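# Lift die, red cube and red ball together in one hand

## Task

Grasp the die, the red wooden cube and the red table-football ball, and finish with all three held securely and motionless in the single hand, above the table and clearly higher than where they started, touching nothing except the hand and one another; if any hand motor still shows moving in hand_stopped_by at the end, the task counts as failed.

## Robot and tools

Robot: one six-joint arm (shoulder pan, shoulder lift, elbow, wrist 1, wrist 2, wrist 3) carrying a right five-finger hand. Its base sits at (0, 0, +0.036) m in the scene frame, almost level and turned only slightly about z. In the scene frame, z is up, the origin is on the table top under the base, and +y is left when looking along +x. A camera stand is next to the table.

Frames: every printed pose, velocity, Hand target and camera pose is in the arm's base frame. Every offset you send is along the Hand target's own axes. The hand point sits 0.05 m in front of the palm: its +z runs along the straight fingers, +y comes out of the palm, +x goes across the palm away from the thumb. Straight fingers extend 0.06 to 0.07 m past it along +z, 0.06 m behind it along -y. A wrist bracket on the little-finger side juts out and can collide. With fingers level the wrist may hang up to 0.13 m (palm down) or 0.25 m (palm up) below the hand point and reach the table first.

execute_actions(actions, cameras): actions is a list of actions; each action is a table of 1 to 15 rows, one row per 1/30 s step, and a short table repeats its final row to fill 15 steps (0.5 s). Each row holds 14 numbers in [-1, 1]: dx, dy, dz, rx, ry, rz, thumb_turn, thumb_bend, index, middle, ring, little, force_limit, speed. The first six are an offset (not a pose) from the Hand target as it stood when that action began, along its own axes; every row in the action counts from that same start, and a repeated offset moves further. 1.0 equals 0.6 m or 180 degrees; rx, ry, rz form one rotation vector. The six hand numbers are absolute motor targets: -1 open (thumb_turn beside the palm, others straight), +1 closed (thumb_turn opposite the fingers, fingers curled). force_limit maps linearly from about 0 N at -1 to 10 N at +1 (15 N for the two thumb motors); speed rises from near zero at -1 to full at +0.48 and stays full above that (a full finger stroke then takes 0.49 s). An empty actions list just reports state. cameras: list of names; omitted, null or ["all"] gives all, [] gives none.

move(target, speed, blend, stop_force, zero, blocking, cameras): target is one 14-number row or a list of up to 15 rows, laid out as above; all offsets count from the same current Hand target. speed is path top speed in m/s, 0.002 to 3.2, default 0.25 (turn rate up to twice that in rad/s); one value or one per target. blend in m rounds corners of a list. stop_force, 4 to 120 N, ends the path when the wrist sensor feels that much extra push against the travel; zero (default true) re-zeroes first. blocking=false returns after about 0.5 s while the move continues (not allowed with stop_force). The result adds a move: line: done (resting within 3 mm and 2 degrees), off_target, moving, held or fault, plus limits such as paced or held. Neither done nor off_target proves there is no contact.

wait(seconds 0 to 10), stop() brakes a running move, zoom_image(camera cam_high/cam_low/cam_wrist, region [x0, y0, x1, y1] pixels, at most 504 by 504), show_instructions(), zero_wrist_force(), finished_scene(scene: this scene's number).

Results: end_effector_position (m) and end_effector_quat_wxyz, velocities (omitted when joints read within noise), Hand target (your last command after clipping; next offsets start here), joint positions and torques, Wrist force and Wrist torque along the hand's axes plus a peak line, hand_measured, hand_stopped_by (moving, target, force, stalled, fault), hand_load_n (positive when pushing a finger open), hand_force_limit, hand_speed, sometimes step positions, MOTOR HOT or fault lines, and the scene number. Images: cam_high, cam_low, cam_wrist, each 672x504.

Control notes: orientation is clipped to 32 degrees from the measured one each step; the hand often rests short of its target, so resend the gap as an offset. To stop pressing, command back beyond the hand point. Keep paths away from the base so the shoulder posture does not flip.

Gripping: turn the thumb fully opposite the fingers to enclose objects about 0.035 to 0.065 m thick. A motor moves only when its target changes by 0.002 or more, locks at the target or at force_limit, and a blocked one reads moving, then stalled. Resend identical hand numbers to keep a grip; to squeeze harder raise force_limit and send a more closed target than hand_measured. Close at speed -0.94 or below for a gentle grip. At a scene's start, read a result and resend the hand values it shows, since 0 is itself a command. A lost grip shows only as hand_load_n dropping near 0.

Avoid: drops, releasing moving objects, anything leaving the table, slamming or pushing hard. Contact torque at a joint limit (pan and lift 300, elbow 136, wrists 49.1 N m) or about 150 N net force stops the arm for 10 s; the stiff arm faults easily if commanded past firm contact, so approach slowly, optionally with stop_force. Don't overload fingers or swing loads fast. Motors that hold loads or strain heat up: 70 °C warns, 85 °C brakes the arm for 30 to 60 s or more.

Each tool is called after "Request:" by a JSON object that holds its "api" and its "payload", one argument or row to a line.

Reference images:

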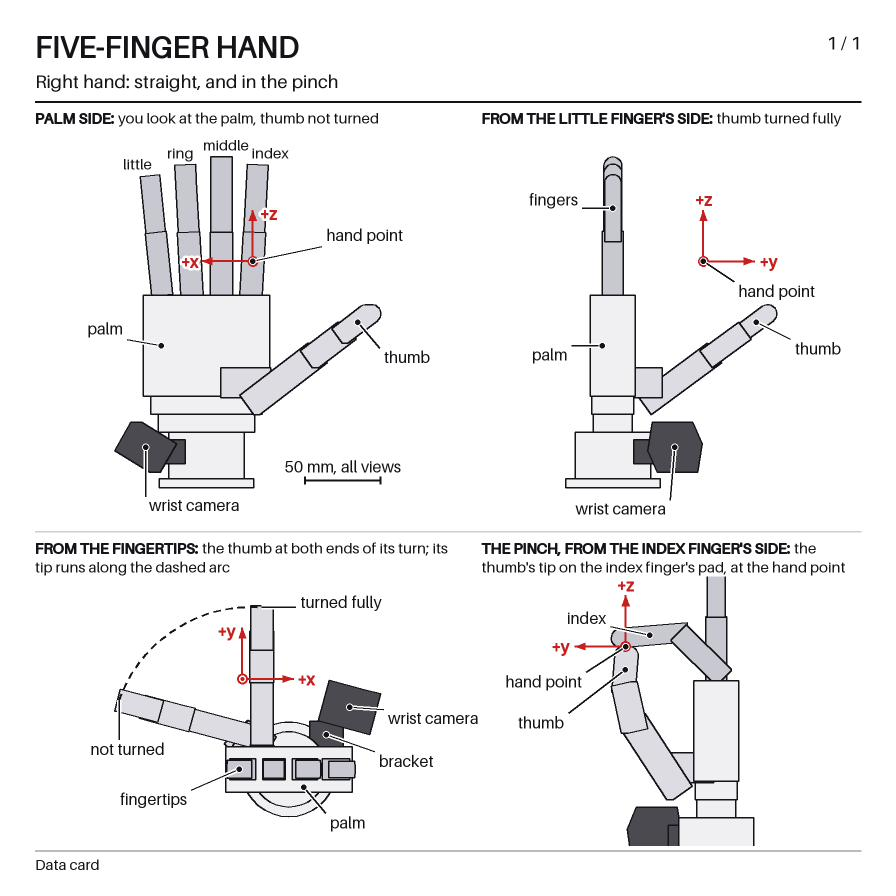

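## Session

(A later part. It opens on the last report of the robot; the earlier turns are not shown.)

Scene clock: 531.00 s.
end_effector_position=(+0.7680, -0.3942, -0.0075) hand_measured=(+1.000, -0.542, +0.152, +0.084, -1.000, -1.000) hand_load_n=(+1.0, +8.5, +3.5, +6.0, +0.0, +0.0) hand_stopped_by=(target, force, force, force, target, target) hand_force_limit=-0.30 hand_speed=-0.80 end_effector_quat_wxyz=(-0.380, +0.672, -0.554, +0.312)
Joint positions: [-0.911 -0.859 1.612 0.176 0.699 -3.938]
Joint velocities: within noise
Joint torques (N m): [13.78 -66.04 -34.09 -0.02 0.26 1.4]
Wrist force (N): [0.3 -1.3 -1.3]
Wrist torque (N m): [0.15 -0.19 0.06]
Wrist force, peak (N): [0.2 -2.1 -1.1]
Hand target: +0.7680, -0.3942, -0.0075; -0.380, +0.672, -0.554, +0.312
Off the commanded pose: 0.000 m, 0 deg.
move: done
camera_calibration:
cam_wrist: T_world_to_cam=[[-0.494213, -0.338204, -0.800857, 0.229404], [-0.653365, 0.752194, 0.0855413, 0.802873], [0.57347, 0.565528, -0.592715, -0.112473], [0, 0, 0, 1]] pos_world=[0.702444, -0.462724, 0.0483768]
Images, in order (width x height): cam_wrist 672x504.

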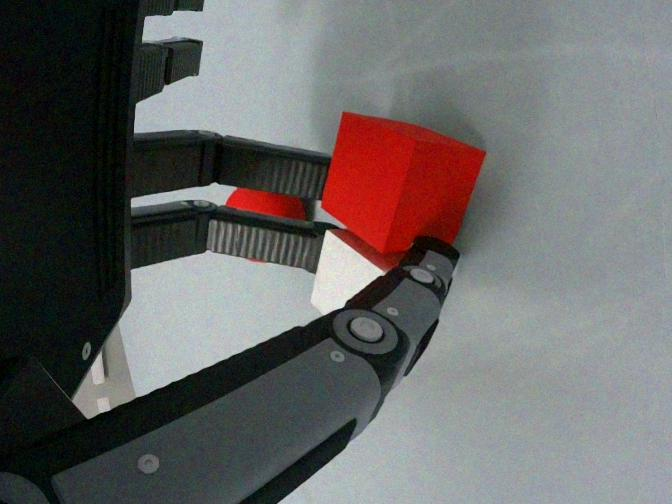

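Request:
{"api": "move", "payload": {
  "target": [
    [0,-0.0143,-0.0086,0,0,0,1,-0.38,0.35,0.3,-1,-1,-0.3,-0.8]
  ],
  "speed": 0.02,
  "cameras": ["cam_wrist"]
}}

Scene clock: 535.77 s.
end_effector_position=(+0.7680, -0.3942, +0.0027) hand_measured=(+1.000, -0.542, +0.152, +0.084, -1.000, -1.000) hand_load_n=(+1.0, +9.0, +3.0, +5.5, +0.0, +0.0) hand_stopped_by=(target, force, force, force, target, target) hand_force_limit=-0.30 hand_speed=-0.80 end_effector_quat_wxyz=(-0.380, +0.672, -0.554, +0.312)
Joint positions: [-0.911 -0.87 1.61 0.19 0.699 -3.938]
Joint velocities: within noise
Joint torques (N m): [8.26 -69.1 -34.21 1.25 0.23 1.29]
Wrist force (N): [0.7 0.5 0.2]
Wrist torque (N m): [0.17 -0.23 0.07]
Wrist force, peak (N): [0.0 -2.0 -1.5]
Hand target: +0.7680, -0.3942, +0.0025; -0.380, +0.672, -0.554, +0.312
Off the commanded pose: 0.000 m, 0 deg.
move: done
camera_calibration:
cam_wrist: T_world_to_cam=[[-0.494213, -0.338204, -0.800857, 0.237573], [-0.653365, 0.752194, 0.0855413, 0.802], [0.57347, 0.565528, -0.592715, -0.106428], [0, 0, 0, 1]] pos_world=[0.702444, -0.462724, 0.0585768]
Images, in order (width x height): cam_wrist 672x504.

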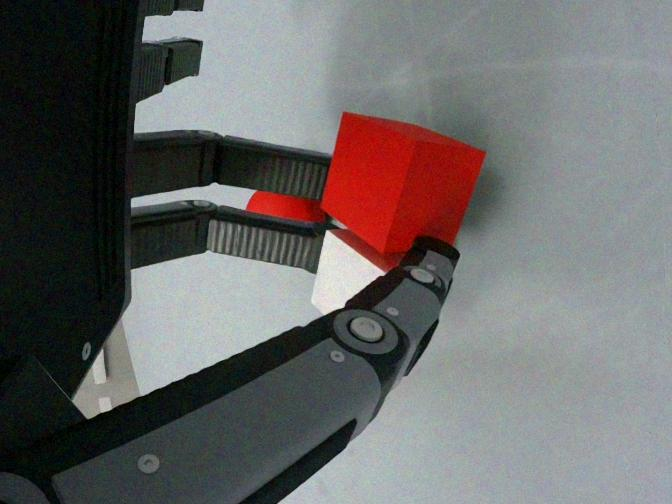

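Request:
{"api": "move", "payload": {
  "target": [
    [0,-0.0571,-0.0343,0,0,0,1,-0.38,0.35,0.3,-1,-1,-0.3,-0.8],
    [-0.122,-0.0746,-0.0052,0,0,0,1,-0.38,0.35,0.3,-1,-1,-0.3,-0.8],
    [-0.122,-0.0246,0.0248,0,0,0,1,-0.38,0.35,0.3,-1,-1,-0.3,-0.8]
  ],
  "speed": 0.08,
  "blend": 0.01,
  "cameras": ["cam_wrist"]
}}

Scene clock: 540.57 s.
end_effector_position=(+0.7738, -0.3184, +0.0074) hand_measured=(+1.000, -0.542, +0.152, +0.084, -1.000, -1.000) hand_load_n=(+1.5, +9.0, +3.0, +6.0, +0.0, +0.0) hand_stopped_by=(target, force, force, force, target, target) hand_force_limit=-0.30 hand_speed=-0.80 end_effector_quat_wxyz=(-0.380, +0.672, -0.554, +0.312)
Joint positions: [-0.834 -0.938 1.712 0.088 0.747 -3.848]
Joint velocities: within noise
Joint torques (N m): [-9.55 -85.05 -33.9 4.17 -3.09 -1.87]
Wrist force (N): [0.3 0.3 0.3]
Wrist torque (N m): [0.13 -0.17 0.04]
Wrist force, peak (N): [1.0 1.1 0.9]
Hand target: +0.7739, -0.3185, +0.0076; -0.380, +0.672, -0.554, +0.312
Off the commanded pose: 0.000 m, 0 deg.
move: done
camera_calibration:
cam_wrist: T_world_to_cam=[[-0.494305, -0.338118, -0.800836, 0.270016], [-0.653384, 0.752157, 0.0857261, 0.748348], [0.573369, 0.565628, -0.592716, -0.149666], [0, 0, 0, 1]] pos_world=[0.708243, -0.386923, 0.0633767]
Images, in order (width x height): cam_wrist 672x504.

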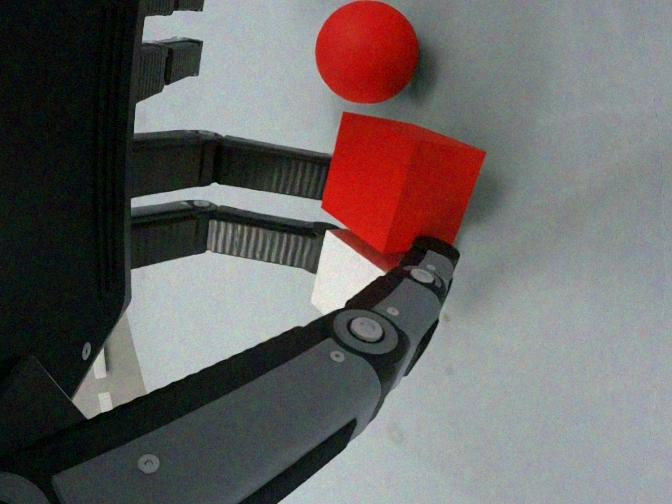

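Request:
{"api": "move", "payload": {
  "target": [
    [-0.0067,0.0026,-0.0043,0,0,0,1,-0.38,0.35,0.3,-1,-1,-0.3,-0.8],
    [-0.0067,0.0233,0.0081,0,0,0,1,-0.38,0.35,0.3,-1,-1,-0.3,-0.8]
  ],
  "speed": 0.02,
  "cameras": ["cam_wrist"]
}}

Scene clock: 545.53 s.
end_effector_position=(+0.7701, -0.3151, -0.0071) hand_measured=(+1.000, -0.542, +0.152, +0.084, -1.000, -1.000) hand_load_n=(+1.0, +9.0, +3.0, +5.5, +0.0, +0.0) hand_stopped_by=(target, force, force, force, target, target) hand_force_limit=-0.30 hand_speed=-0.80 end_effector_quat_wxyz=(-0.380, +0.672, -0.554, +0.312)
Joint positions: [-0.835 -0.926 1.727 0.062 0.746 -3.849]
Joint velocities: within noise
Joint torques (N m): [-4.28 -85.75 -19.07 3.29 -1.55 -2.48]
Wrist force (N): [0.5 0.4 0.3]
Wrist torque (N m): [0.15 -0.19 0.06]
Wrist force, peak (N): [1.0 0.3 1.0]
Hand target: +0.7701, -0.3151, -0.0069; -0.380, +0.672, -0.554, +0.312
Off the commanded pose: 0.000 m, 0 deg.
move: done
camera_calibration:
cam_wrist: T_world_to_cam=[[-0.494213, -0.338204, -0.800857, 0.257595], [-0.653365, 0.752194, 0.0855413, 0.744703], [0.57347, 0.565528, -0.592715, -0.158114], [0, 0, 0, 1]] pos_world=[0.704544, -0.383624, 0.0488768]
Images, in order (width x height): cam_wrist 672x504.

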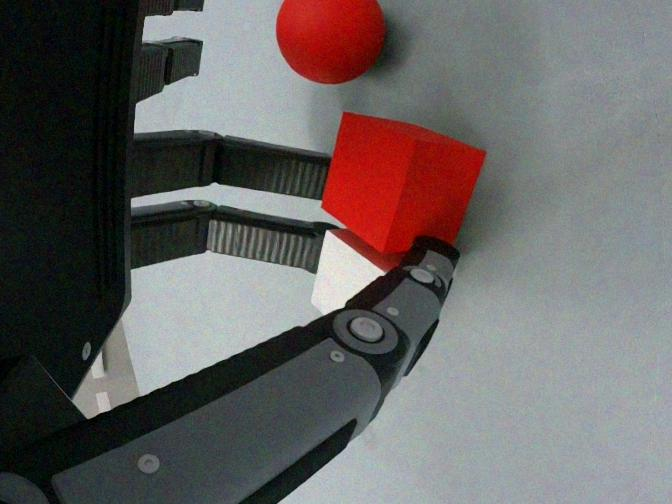

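Request:
{"api": "move", "payload": {
  "target": [0,0,0,0,0,0,1,-0.36,0.4,0.3,-1,-1,0.1,-0.85],
  "cameras": []
}}

Request:
{"api": "move", "payload": {
  "target": [0,0,0,0,0,0,1,-0.36,0.4,-0.75,-1,-1,0.1,-0.85],
  "cameras": ["cam_wrist"]
}}

Request:
{"api": "move", "payload": {
  "target": [0.04,0,0,0,0,0,1,-0.36,0.4,-0.75,-1,-1,0.1,-0.85],
  "speed": 0.02,
  "cameras": ["cam_wrist"]
}}

Scene clock: 550.33 s.
end_effector_position=(+0.7701, -0.3151, -0.0069) hand_measured=(+1.000, -0.544, +0.178, +0.084, -1.000, -1.000) hand_load_n=(-1.0, +13.0, +8.0, +3.0, +0.0, +0.0) hand_stopped_by=(target, force, force, force, target, target) hand_force_limit=0.10 hand_speed=-0.85 end_effector_quat_wxyz=(-0.380, +0.672, -0.554, +0.312)
Joint positions: [-0.835 -0.927 1.727 0.062 0.746 -3.849]
Joint velocities: within noise
Joint torques (N m): [-5.8 -87.1 -32.91 2.9 -0.35 -0.52]
Wrist force (N): [0.4 0.6 0.6]
Wrist torque (N m): [0.17 -0.19 0.05]
Wrist force, peak (N): [0.9 0.6 1.0]
Hand target: +0.7701, -0.3151, -0.0069; -0.380, +0.672, -0.554, +0.312
Off the commanded pose: 0.000 m, 0 deg.
move: done
No camera images: "cameras" was empty.

Scene clock: 552.60 s.
end_effector_position=(+0.7701, -0.3151, -0.0069) hand_measured=(+1.000, -0.544, +0.176, -0.750, -1.000, -1.000) hand_load_n=(-2.5, +11.5, +9.0, +0.0, +0.0, +0.0) hand_stopped_by=(target, force, force, target, target, target) hand_force_limit=0.10 hand_speed=-0.85 end_effector_quat_wxyz=(-0.380, +0.672, -0.554, +0.312)
Joint positions: [-0.835 -0.927 1.727 0.062 0.746 -3.849]
Joint velocities: within noise
Joint torques (N m): [-4.53 -88.34 -31.05 2.64 -0.57 -0.42]
Wrist force (N): [0.7 0.1 0.7]
Wrist torque (N m): [0.10 -0.23 0.06]
Wrist force, peak (N): [1.1 0.3 0.5]
Hand target: +0.7701, -0.3151, -0.0069; -0.380, +0.672, -0.554, +0.312
Off the commanded pose: 0.000 m, 0 deg.
move: done
camera_calibration:
cam_wrist: T_world_to_cam=[[-0.494213, -0.338204, -0.800857, 0.257675], [-0.653365, 0.752194, 0.0855413, 0.744695], [0.57347, 0.565528, -0.592715, -0.158055], [0, 0, 0, 1]] pos_world=[0.704544, -0.383624, 0.0489768]
Images, in order (width x height): cam_wrist 672x504.

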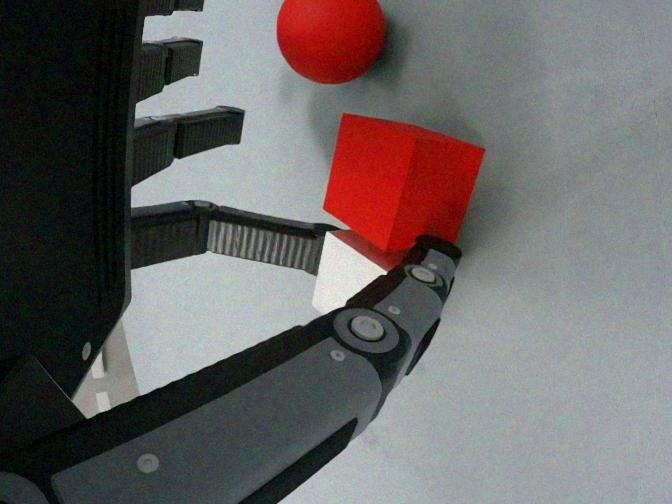

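Scene clock: 554.07 s.
end_effector_position=(+0.7748, -0.3388, -0.0069) hand_measured=(+1.000, -0.544, +0.176, -0.750, -1.000, -1.000) hand_load_n=(-2.5, +11.5, +9.0, +0.0, +0.0, +0.0) hand_stopped_by=(target, force, force, target, target, target) hand_force_limit=0.10 hand_speed=-0.85 end_effector_quat_wxyz=(-0.380, +0.672, -0.554, +0.312)
Joint positions: [-0.853 -0.903 1.685 0.096 0.735 -3.869]
Joint velocities: within noise
Joint torques (N m): [11.01 -87.82 -18.47 0.83 -1.43 -0.29]
Wrist force (N): [0.4 0.4 0.4]
Wrist torque (N m): [0.15 -0.19 0.05]
Wrist force, peak (N): [1.0 0.1 0.8]
Hand target: +0.7748, -0.3386, -0.0069; -0.380, +0.672, -0.554, +0.312
Off the commanded pose: 0.000 m, 0 deg.
move: done
camera_calibration:
cam_wrist: T_world_to_cam=[[-0.494213, -0.338204, -0.800857, 0.251982], [-0.653365, 0.752194, 0.0855413, 0.765593], [0.57347, 0.565528, -0.592715, -0.147348], [0, 0, 0, 1]] pos_world=[0.709244, -0.407324, 0.0489768]
Images, in order (width x height): cam_wrist 672x504.

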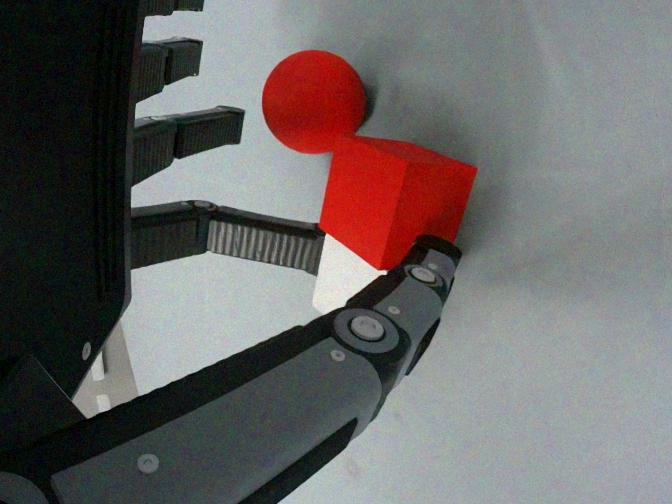

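Request:
{"api": "move", "payload": {
  "target": [0.018,0.001,-0.0018,0,0,0,1,-0.36,0.4,-0.75,-1,-1,0.1,-0.85],
  "speed": 0.015,
  "cameras": ["cam_wrist"]
}}

Scene clock: 558.03 s.
end_effector_position=(+0.7756, -0.3496, -0.0069) hand_measured=(+1.000, -0.544, +0.176, -0.750, -1.000, -1.000) hand_load_n=(-3.0, +11.5, +9.0, +0.0, +0.0, +0.0) hand_stopped_by=(target, force, force, target, target, target) hand_force_limit=0.10 hand_speed=-0.85 end_effector_quat_wxyz=(-0.380, +0.672, -0.554, +0.312)
Joint positions: [-0.863 -0.893 1.668 0.111 0.729 -3.88]
Joint velocities: within noise
Joint torques (N m): [7.71 -81.29 -22.77 2.14 -1.89 -0.74]
Wrist force (N): [0.5 0.4 0.3]
Wrist torque (N m): [0.16 -0.20 0.05]
Wrist force, peak (N): [1.0 0.2 0.8]
Hand target: +0.7756, -0.3495, -0.0069; -0.380, +0.672, -0.554, +0.312
Off the commanded pose: 0.000 m, 0 deg.
move: done
camera_calibration:
cam_wrist: T_world_to_cam=[[-0.494213, -0.338204, -0.800857, 0.248725], [-0.653365, 0.752194, 0.0855413, 0.774239], [0.57347, 0.565528, -0.592715, -0.141699], [0, 0, 0, 1]] pos_world=[0.710044, -0.418124, 0.0489768]
Images, in order (width x height): cam_wrist 672x504.

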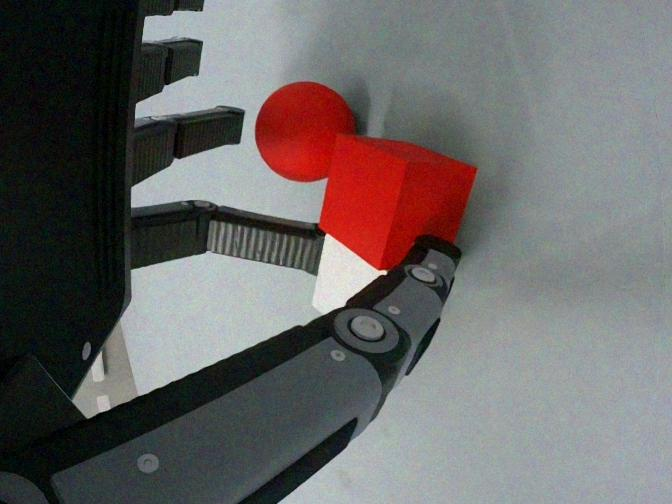

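Request:
{"api": "move", "payload": {
  "target": [0.0067,0,0,0,0,0,1,-0.36,0.4,-0.75,-1,-1,0.1,-0.85],
  "speed": 0.015,
  "cameras": []
}}

Request:
{"api": "move", "payload": {
  "target": [0,0,0,0,0,0,1,-0.36,0.4,-0.45,-0.45,-1,0.1,-0.85],
  "cameras": ["cam_wrist"]
}}

Scene clock: 561.43 s.
end_effector_position=(+0.7764, -0.3535, -0.0069) hand_measured=(+1.000, -0.544, +0.176, -0.750, -1.000, -1.000) hand_load_n=(-2.5, +11.5, +9.0, +0.0, +0.0, +0.0) hand_stopped_by=(target, force, force, target, target, target) hand_force_limit=0.10 hand_speed=-0.85 end_effector_quat_wxyz=(-0.380, +0.672, -0.554, +0.312)
Joint positions: [-0.865 -0.889 1.661 0.117 0.727 -3.883]
Joint velocities: within noise
Joint torques (N m): [-2.41 -74.59 -27.62 3.67 -3 -1.55]
Wrist force (N): [0.9 0.3 0.6]
Wrist torque (N m): [0.13 -0.27 0.07]
Wrist force, peak (N): [0.9 0.3 0.6]
Hand target: +0.7764, -0.3534, -0.0069; -0.380, +0.672, -0.554, +0.312
Off the commanded pose: 0.000 m, 0 deg.
move: done
No camera images: "cameras" was empty.

Scene clock: 563.03 s.
end_effector_position=(+0.7764, -0.3534, -0.0069) hand_measured=(+1.000, -0.544, +0.176, -0.450, -0.450, -1.000) hand_load_n=(-2.5, +11.5, +9.0, +0.0, +0.0, +0.0) hand_stopped_by=(target, force, force, target, target, target) hand_force_limit=0.10 hand_speed=-0.85 end_effector_quat_wxyz=(-0.380, +0.672, -0.554, +0.312)
Joint positions: [-0.865 -0.889 1.661 0.117 0.727 -3.883]
Joint velocities: within noise
Joint torques (N m): [10.3 -89.98 -16.72 -0.3 -0.57 0.21]
Wrist force (N): [1.0 -0.1 0.2]
Wrist torque (N m): [0.10 -0.26 0.07]
Wrist force, peak (N): [1.1 0.0 0.2]
Hand target: +0.7764, -0.3534, -0.0069; -0.380, +0.672, -0.554, +0.312
Off the commanded pose: 0.000 m, 0 deg.
move: done
camera_calibration:
cam_wrist: T_world_to_cam=[[-0.494213, -0.338204, -0.800857, 0.247835], [-0.653365, 0.752194, 0.0855413, 0.77762], [0.57347, 0.565528, -0.592715, -0.140008], [0, 0, 0, 1]] pos_world=[0.710844, -0.421924, 0.0489768]
Images, in order (width x height): cam_wrist 672x504.

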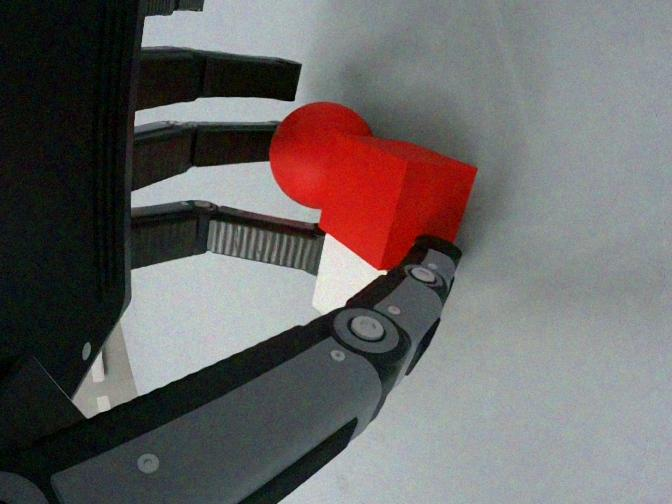

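Ball at (320,154). Now gently close middle with index clamped.

Request:
{"api": "move", "payload": {
  "target": [0,0,0,0,0,0,1,-0.36,0.4,-0.2,-0.33,-1,-0.6,-0.9],
  "cameras": ["cam_wrist"]
}}

Scene clock: 566.13 s.
end_effector_position=(+0.7764, -0.3534, -0.0069) hand_measured=(+1.000, -0.544, +0.176, -0.350, -0.330, -1.000) hand_load_n=(-2.0, +12.5, +8.0, +2.0, +0.5, +0.0) hand_stopped_by=(target, force, force, force, target, target) hand_force_limit=-0.60 hand_speed=-0.90 end_effector_quat_wxyz=(-0.380, +0.672, -0.554, +0.312)
Joint positions: [-0.865 -0.889 1.661 0.117 0.727 -3.883]
Joint velocities: within noise
Joint torques (N m): [10.5 -92.75 -22.43 0.21 -0.59 0.62]
Wrist force (N): [0.8 -0.3 -0.2]
Wrist torque (N m): [0.20 -0.23 0.05]
Wrist force, peak (N): [0.8 -0.9 -0.3]
Hand target: +0.7764, -0.3534, -0.0069; -0.380, +0.672, -0.554, +0.312
Off the commanded pose: 0.000 m, 0 deg.
move: done
camera_calibration:
cam_wrist: T_world_to_cam=[[-0.494213, -0.338204, -0.800857, 0.247835], [-0.653365, 0.752194, 0.0855413, 0.77762], [0.57347, 0.565528, -0.592715, -0.140008], [0, 0, 0, 1]] pos_world=[0.710844, -0.421924, 0.0489768]
Images, in order (width x height): cam_wrist 672x504.

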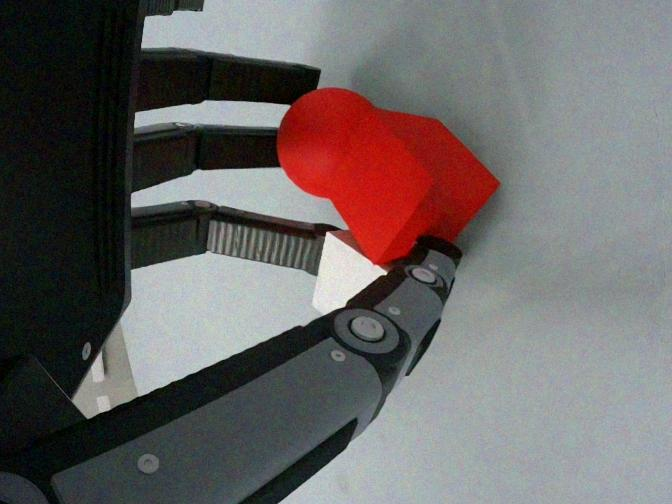

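Request:
{"api": "move", "payload": {
  "target": [0,0,0,0,0,0,1,-0.36,0.4,-0.18,-0.2,-1,-0.4,-0.9],
  "cameras": ["cam_wrist"]
}}

Scene clock: 569.20 s.
end_effector_position=(+0.7764, -0.3534, -0.0069) hand_measured=(+1.000, -0.544, +0.176, -0.342, -0.304, -1.000) hand_load_n=(-0.5, +14.0, +7.0, +3.0, +3.0, +0.0) hand_stopped_by=(target, force, force, force, force, target) hand_force_limit=-0.40 hand_speed=-0.90 end_effector_quat_wxyz=(-0.380, +0.672, -0.554, +0.312)
Joint positions: [-0.865 -0.889 1.661 0.117 0.727 -3.883]
Joint velocities: within noise
Joint torques (N m): [11.55 -85.22 -25.52 1.16 0.05 0.55]
Wrist force (N): [0.7 -1.7 -1.5]
Wrist torque (N m): [0.15 -0.14 0.00]
Wrist force, peak (N): [1.4 -2.4 -1.3]
Hand target: +0.7764, -0.3534, -0.0069; -0.380, +0.672, -0.554, +0.312
Off the commanded pose: 0.000 m, 0 deg.
move: done
camera_calibration:
cam_wrist: T_world_to_cam=[[-0.494213, -0.338204, -0.800857, 0.247835], [-0.653365, 0.752194, 0.0855413, 0.77762], [0.57347, 0.565528, -0.592715, -0.140008], [0, 0, 0, 1]] pos_world=[0.710844, -0.421924, 0.0489768]
Images, in order (width x height): cam_wrist 672x504.

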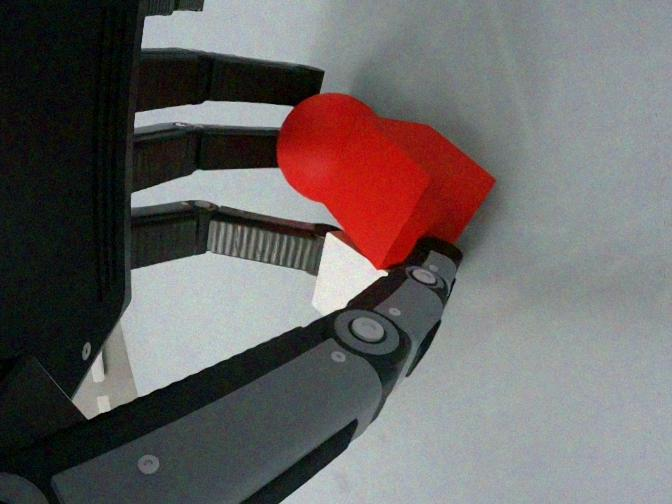

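Request:
{"api": "move", "payload": {
  "target": [0,0,0,0,0,0,1,-0.36,0.4,-0.34,-0.1,-1,0.1,-0.9],
  "cameras": ["cam_wrist"]
}}

Request:
{"api": "move", "payload": {
  "target": [0,0,0,0,0,0,1,-0.34,0.42,-0.15,-0.1,-1,0,-0.9],
  "cameras": ["cam_wrist"]
}}

Scene clock: 572.10 s.
end_effector_position=(+0.7764, -0.3534, -0.0069) hand_measured=(+1.000, -0.544, +0.176, -0.342, -0.288, -1.000) hand_load_n=(+0.5, +15.0, +6.5, +3.0, +5.0, +0.0) hand_stopped_by=(target, force, force, target, force, target) hand_force_limit=0.10 hand_speed=-0.90 end_effector_quat_wxyz=(-0.380, +0.672, -0.554, +0.312)
Joint positions: [-0.865 -0.889 1.661 0.117 0.727 -3.883]
Joint velocities: within noise
Joint torques (N m): [12.22 -80.38 -30.96 2 -0.04 0.75]
Wrist force (N): [1.2 -3.2 -2.5]
Wrist torque (N m): [0.11 -0.16 -0.01]
Wrist force, peak (N): [0.9 -3.9 -2.5]
Hand target: +0.7764, -0.3534, -0.0069; -0.380, +0.672, -0.554, +0.312
Off the commanded pose: 0.000 m, 0 deg.
move: done
camera_calibration:
cam_wrist: T_world_to_cam=[[-0.494213, -0.338204, -0.800857, 0.247835], [-0.653365, 0.752194, 0.0855413, 0.77762], [0.57347, 0.565528, -0.592715, -0.140008], [0, 0, 0, 1]] pos_world=[0.710844, -0.421924, 0.0489768]
Images, in order (width x height): cam_wrist 672x504.

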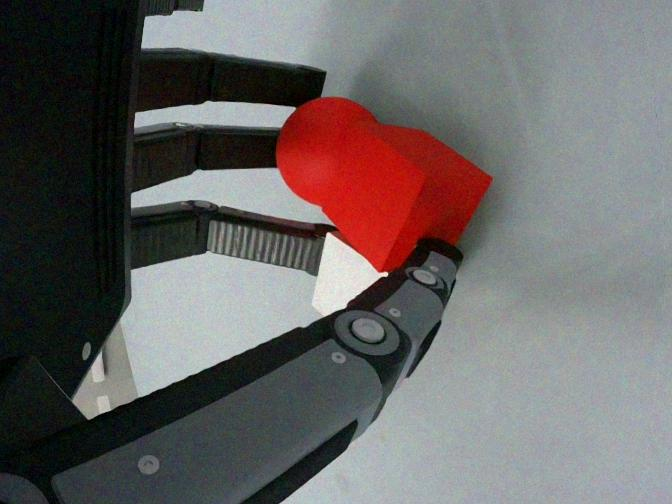

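Scene clock: 572.60 s.
end_effector_position=(+0.7764, -0.3534, -0.0069) hand_measured=(+1.000, -0.544, +0.176, -0.334, -0.288, -1.000) hand_load_n=(+0.5, +15.0, +6.0, +6.0, +4.5, +0.0) hand_stopped_by=(target, force, force, force, force, target) hand_force_limit=0.00 hand_speed=-0.90 end_effector_quat_wxyz=(-0.380, +0.672, -0.554, +0.312)
Joint positions: [-0.865 -0.889 1.661 0.117 0.727 -3.883]
Joint velocities: within noise
Joint torques (N m): [8.3 -81.54 -33.29 2.17 -0.32 1.21]
Wrist force (N): [0.7 -4.7 -2.0]
Wrist torque (N m): [0.00 -0.19 -0.05]
Wrist force, peak (N): [1.0 -4.6 -2.3]
Hand target: +0.7764, -0.3534, -0.0069; -0.380, +0.672, -0.554, +0.312
Off the commanded pose: 0.000 m, 0 deg.
move: done
camera_calibration:
cam_wrist: T_world_to_cam=[[-0.494213, -0.338204, -0.800857, 0.247835], [-0.653365, 0.752194, 0.0855413, 0.77762], [0.57347, 0.565528, -0.592715, -0.140008], [0, 0, 0, 1]] pos_world=[0.710844, -0.421924, 0.0489768]
Images, in order (width x height): cam_wrist 672x504.

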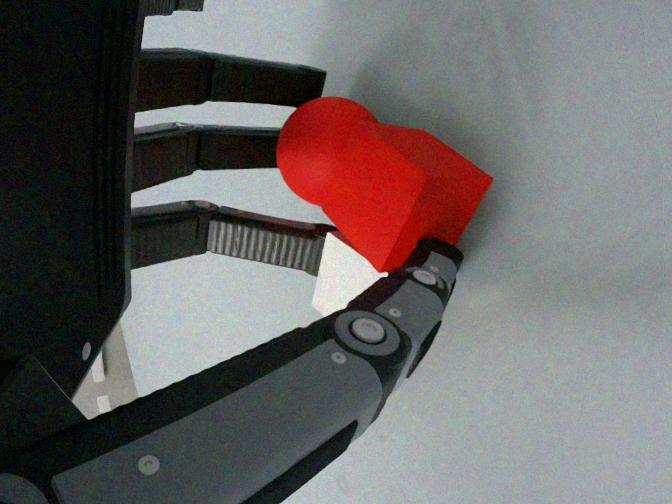

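Request:
{"api": "move", "payload": {
  "target": [0,-0.00571,-0.00343,0,0,0,1,-0.34,0.42,-0.15,-0.1,-1,0,-0.9],
  "speed": 0.008,
  "cameras": ["cam_wrist"]
}}

Scene clock: 575.63 s.
end_effector_position=(+0.7764, -0.3534, -0.0028) hand_measured=(+1.000, -0.544, +0.176, -0.334, -0.288, -1.000) hand_load_n=(+1.5, +16.0, +6.0, +5.0, +4.0, +0.0) hand_stopped_by=(target, force, force, force, force, target) hand_force_limit=0.00 hand_speed=-0.90 end_effector_quat_wxyz=(-0.380, +0.672, -0.554, +0.312)
Joint positions: [-0.865 -0.894 1.66 0.122 0.727 -3.883]
Joint velocities: within noise
Joint torques (N m): [9.16 -82.58 -35.59 3.53 -0.22 0.34]
Wrist force (N): [1.1 0.3 0.7]
Wrist torque (N m): [0.08 -0.29 0.09]
Wrist force, peak (N): [0.5 -4.6 -2.2]
Hand target: +0.7764, -0.3534, -0.0029; -0.380, +0.672, -0.554, +0.312
Off the commanded pose: 0.000 m, 0 deg.
move: done
camera_calibration:
cam_wrist: T_world_to_cam=[[-0.494213, -0.338204, -0.800857, 0.251119], [-0.653365, 0.752194, 0.0855413, 0.777269], [0.57347, 0.565528, -0.592715, -0.137578], [0, 0, 0, 1]] pos_world=[0.710844, -0.421924, 0.0530768]
Images, in order (width x height): cam_wrist 672x504.

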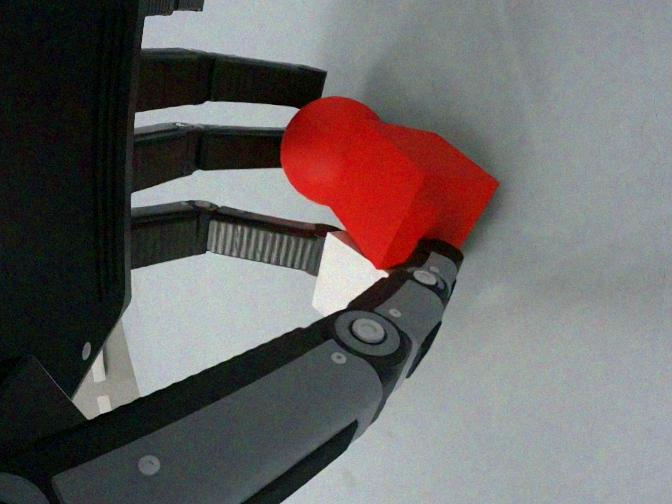

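Request:
{"api": "move", "payload": {
  "target": [0,-0.00571,-0.00343,0,0,0,1,-0.34,0.42,-0.15,-0.1,-1,0,-0.9],
  "speed": 0.008,
  "cameras": ["cam_wrist"]
}}

Scene clock: 578.83 s.
end_effector_position=(+0.7764, -0.3534, +0.0012) hand_measured=(+1.000, -0.544, +0.176, -0.334, -0.288, -1.000) hand_load_n=(+1.5, +16.0, +5.5, +4.5, +3.5, +0.0) hand_stopped_by=(target, force, force, force, force, target) hand_force_limit=0.00 hand_speed=-0.90 end_effector_quat_wxyz=(-0.380, +0.672, -0.554, +0.312)
Joint positions: [-0.865 -0.899 1.659 0.128 0.727 -3.883]
Joint velocities: within noise
Joint torques (N m): [10.43 -79.83 -34.4 2.9 -0.22 -0.37]
Wrist force (N): [0.5 0.7 0.4]
Wrist torque (N m): [0.16 -0.20 0.06]
Wrist force, peak (N): [1.0 0.8 0.8]
Hand target: +0.7764, -0.3534, +0.0011; -0.380, +0.672, -0.554, +0.312
Off the commanded pose: 0.000 m, 0 deg.
move: done
camera_calibration:
cam_wrist: T_world_to_cam=[[-0.494213, -0.338204, -0.800857, 0.254322], [-0.653365, 0.752194, 0.0855413, 0.776927], [0.57347, 0.565528, -0.592715, -0.135207], [0, 0, 0, 1]] pos_world=[0.710844, -0.421924, 0.0570768]
Images, in order (width x height): cam_wrist 672x504.

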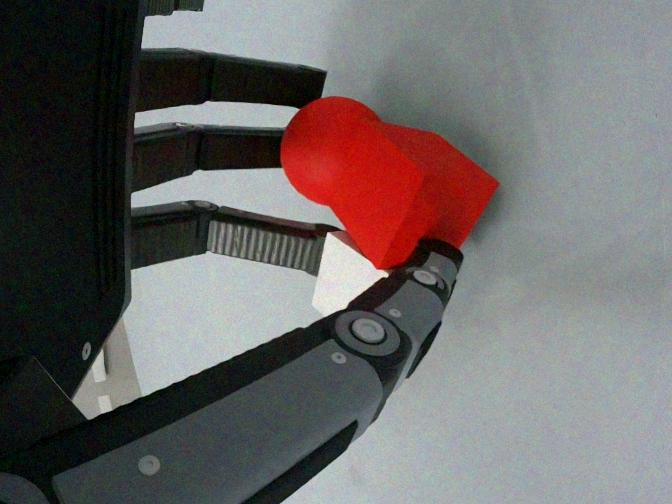

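Request:
{"api": "move", "payload": {
  "target": [0,-0.0143,-0.0086,0,0,0,1,-0.34,0.42,-0.15,-0.1,-1,0,-0.9],
  "speed": 0.012,
  "cameras": ["cam_wrist"]
}}

Scene clock: 582.43 s.
end_effector_position=(+0.7764, -0.3534, +0.0112) hand_measured=(+1.000, -0.544, +0.176, -0.334, -0.288, -1.000) hand_load_n=(+1.5, +16.0, +5.5, +5.0, +4.0, +0.0) hand_stopped_by=(target, force, force, force, force, target) hand_force_limit=0.00 hand_speed=-0.90 end_effector_quat_wxyz=(-0.380, +0.672, -0.554, +0.312)
Joint positions: [-0.865 -0.91 1.656 0.142 0.727 -3.883]
Joint velocities: within noise
Joint torques (N m): [8.86 -78.43 -35.8 2.06 -0.07 -0.65]
Wrist force (N): [0.3 0.5 0.5]
Wrist torque (N m): [0.12 -0.17 0.04]
Wrist force, peak (N): [0.7 0.9 1.0]
Hand target: +0.7764, -0.3534, +0.0111; -0.380, +0.672, -0.554, +0.312
Off the commanded pose: 0.000 m, 0 deg.
move: done
camera_calibration:
cam_wrist: T_world_to_cam=[[-0.494213, -0.338204, -0.800857, 0.262411], [-0.653365, 0.752194, 0.0855413, 0.776063], [0.57347, 0.565528, -0.592715, -0.129221], [0, 0, 0, 1]] pos_world=[0.710844, -0.421924, 0.0671768]
Images, in order (width x height): cam_wrist 672x504.

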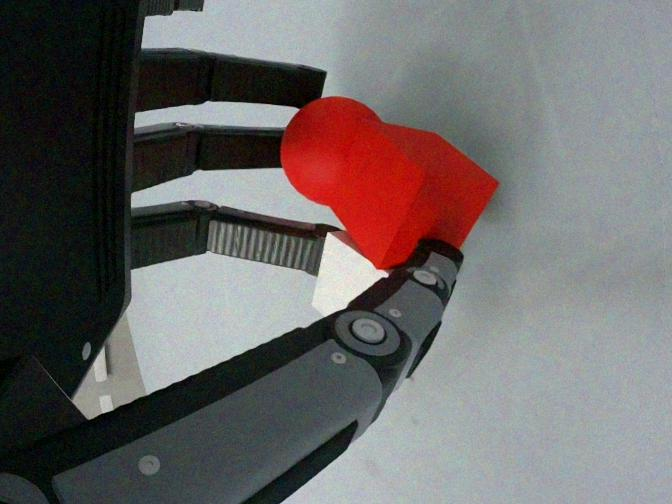

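Solid. Up 0.12 m.

Request:
{"api": "move", "payload": {
  "target": [0,-0.171,-0.103,0,0,0,1,-0.34,0.42,-0.15,-0.1,-1,0,-0.9],
  "speed": 0.03,
  "cameras": ["cam_wrist"]
}}

Request:
{"api": "wait", "payload": {
  "seconds": 1
}}

Scene clock: 589.07 s.
end_effector_position=(+0.7764, -0.3536, +0.1311) hand_measured=(+1.000, -0.544, +0.176, -0.334, -0.288, -1.000) hand_load_n=(+1.5, +16.0, +5.5, +5.0, +4.0, +0.0) hand_stopped_by=(target, force, force, force, force, target) hand_force_limit=0.00 hand_speed=-0.90 end_effector_quat_wxyz=(-0.380, +0.672, -0.554, +0.312)
Joint positions: [-0.865 -1.03 1.603 0.315 0.727 -3.883]
Joint velocities: within noise
Joint torques (N m): [-9.99 -60.06 -27.14 0.04 -3.14 -2.92]
Wrist force (N): [0.2 0.7 0.3]
Wrist torque (N m): [0.17 -0.16 0.03]
Wrist force, peak (N): [0.9 0.8 0.9]
Hand target: +0.7764, -0.3536, +0.1309; -0.380, +0.672, -0.554, +0.312
Off the commanded pose: 0.000 m, 0 deg.
move: done
camera_calibration:
cam_wrist: T_world_to_cam=[[-0.494179, -0.338283, -0.800844, 0.358306], [-0.653362, 0.75221, 0.0854324, 0.765982], [0.573502, 0.56546, -0.592748, -0.0580869], [0, 0, 0, 1]] pos_world=[0.710844, -0.422125, 0.187077]
Images, in order (width x height): cam_wrist 672x504.

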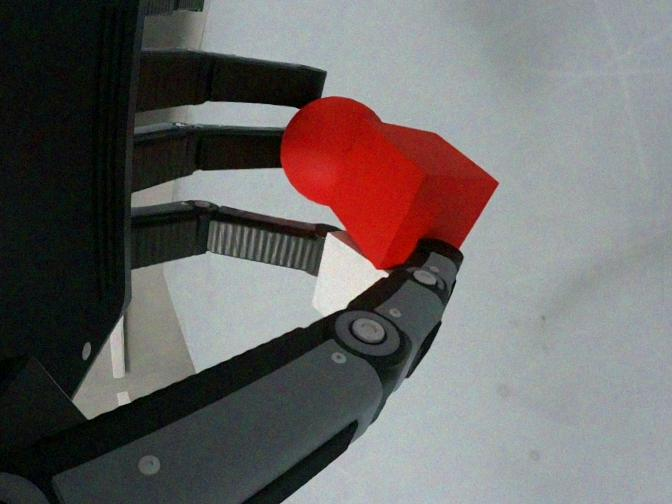

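Scene clock: 590.07 s.
end_effector_position=(+0.7764, -0.3536, +0.1309) hand_measured=(+1.000, -0.544, +0.176, -0.334, -0.288, -1.000) hand_load_n=(+1.5, +16.0, +5.5, +5.0, +4.0, +0.0) hand_stopped_by=(target, force, force, force, force, target) hand_force_limit=0.00 hand_speed=-0.90 end_effector_quat_wxyz=(-0.380, +0.672, -0.554, +0.312)
Joint positions: [-0.865 -1.03 1.603 0.315 0.727 -3.883]
Joint velocities: within noise
Joint torques (N m): [-7.34 -61.83 -21.5 0.62 -2.85 -2.15]
Wrist force (N): [0.6 0.6 0.5]
Wrist torque (N m): [0.13 -0.23 0.06]
Wrist force, peak (N): [1.0 0.8 0.3]
Hand target: +0.7764, -0.3536, +0.1309; -0.380, +0.672, -0.554, +0.312
Off the commanded pose: 0.000 m, 0 deg.
wait: 1.00 s; at rest by 0.17 s
camera_calibration:
cam_wrist: T_world_to_cam=[[-0.494213, -0.338204, -0.800857, 0.358125], [-0.653365, 0.752194, 0.0855413, 0.765983], [0.57347, 0.565528, -0.592715, -0.0582191], [0, 0, 0, 1]] pos_world=[0.710844, -0.422124, 0.186777]

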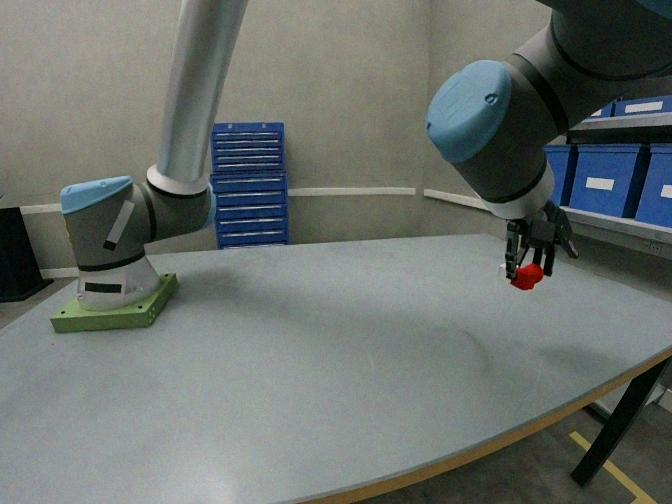

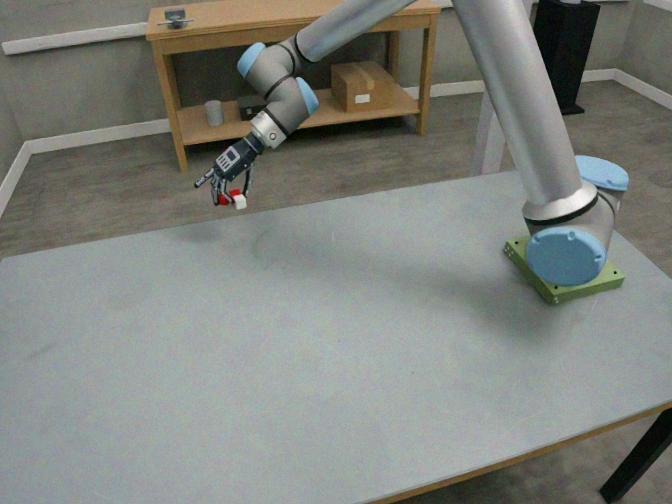

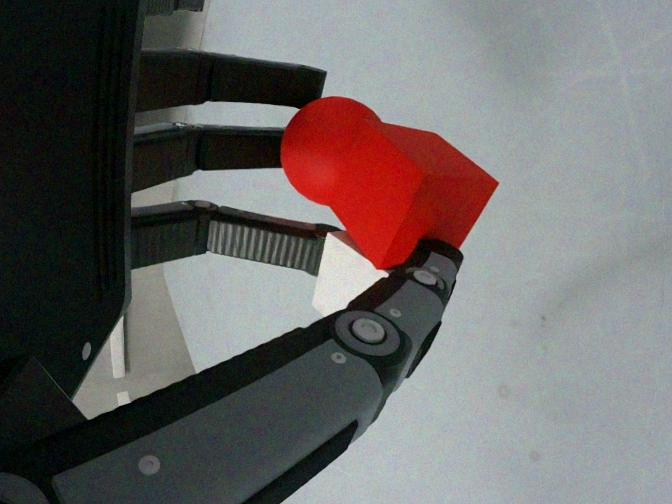

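Request:
{"api": "finished_scene", "payload": {
  "scene": 2
}}

The scene is finished: the task was done.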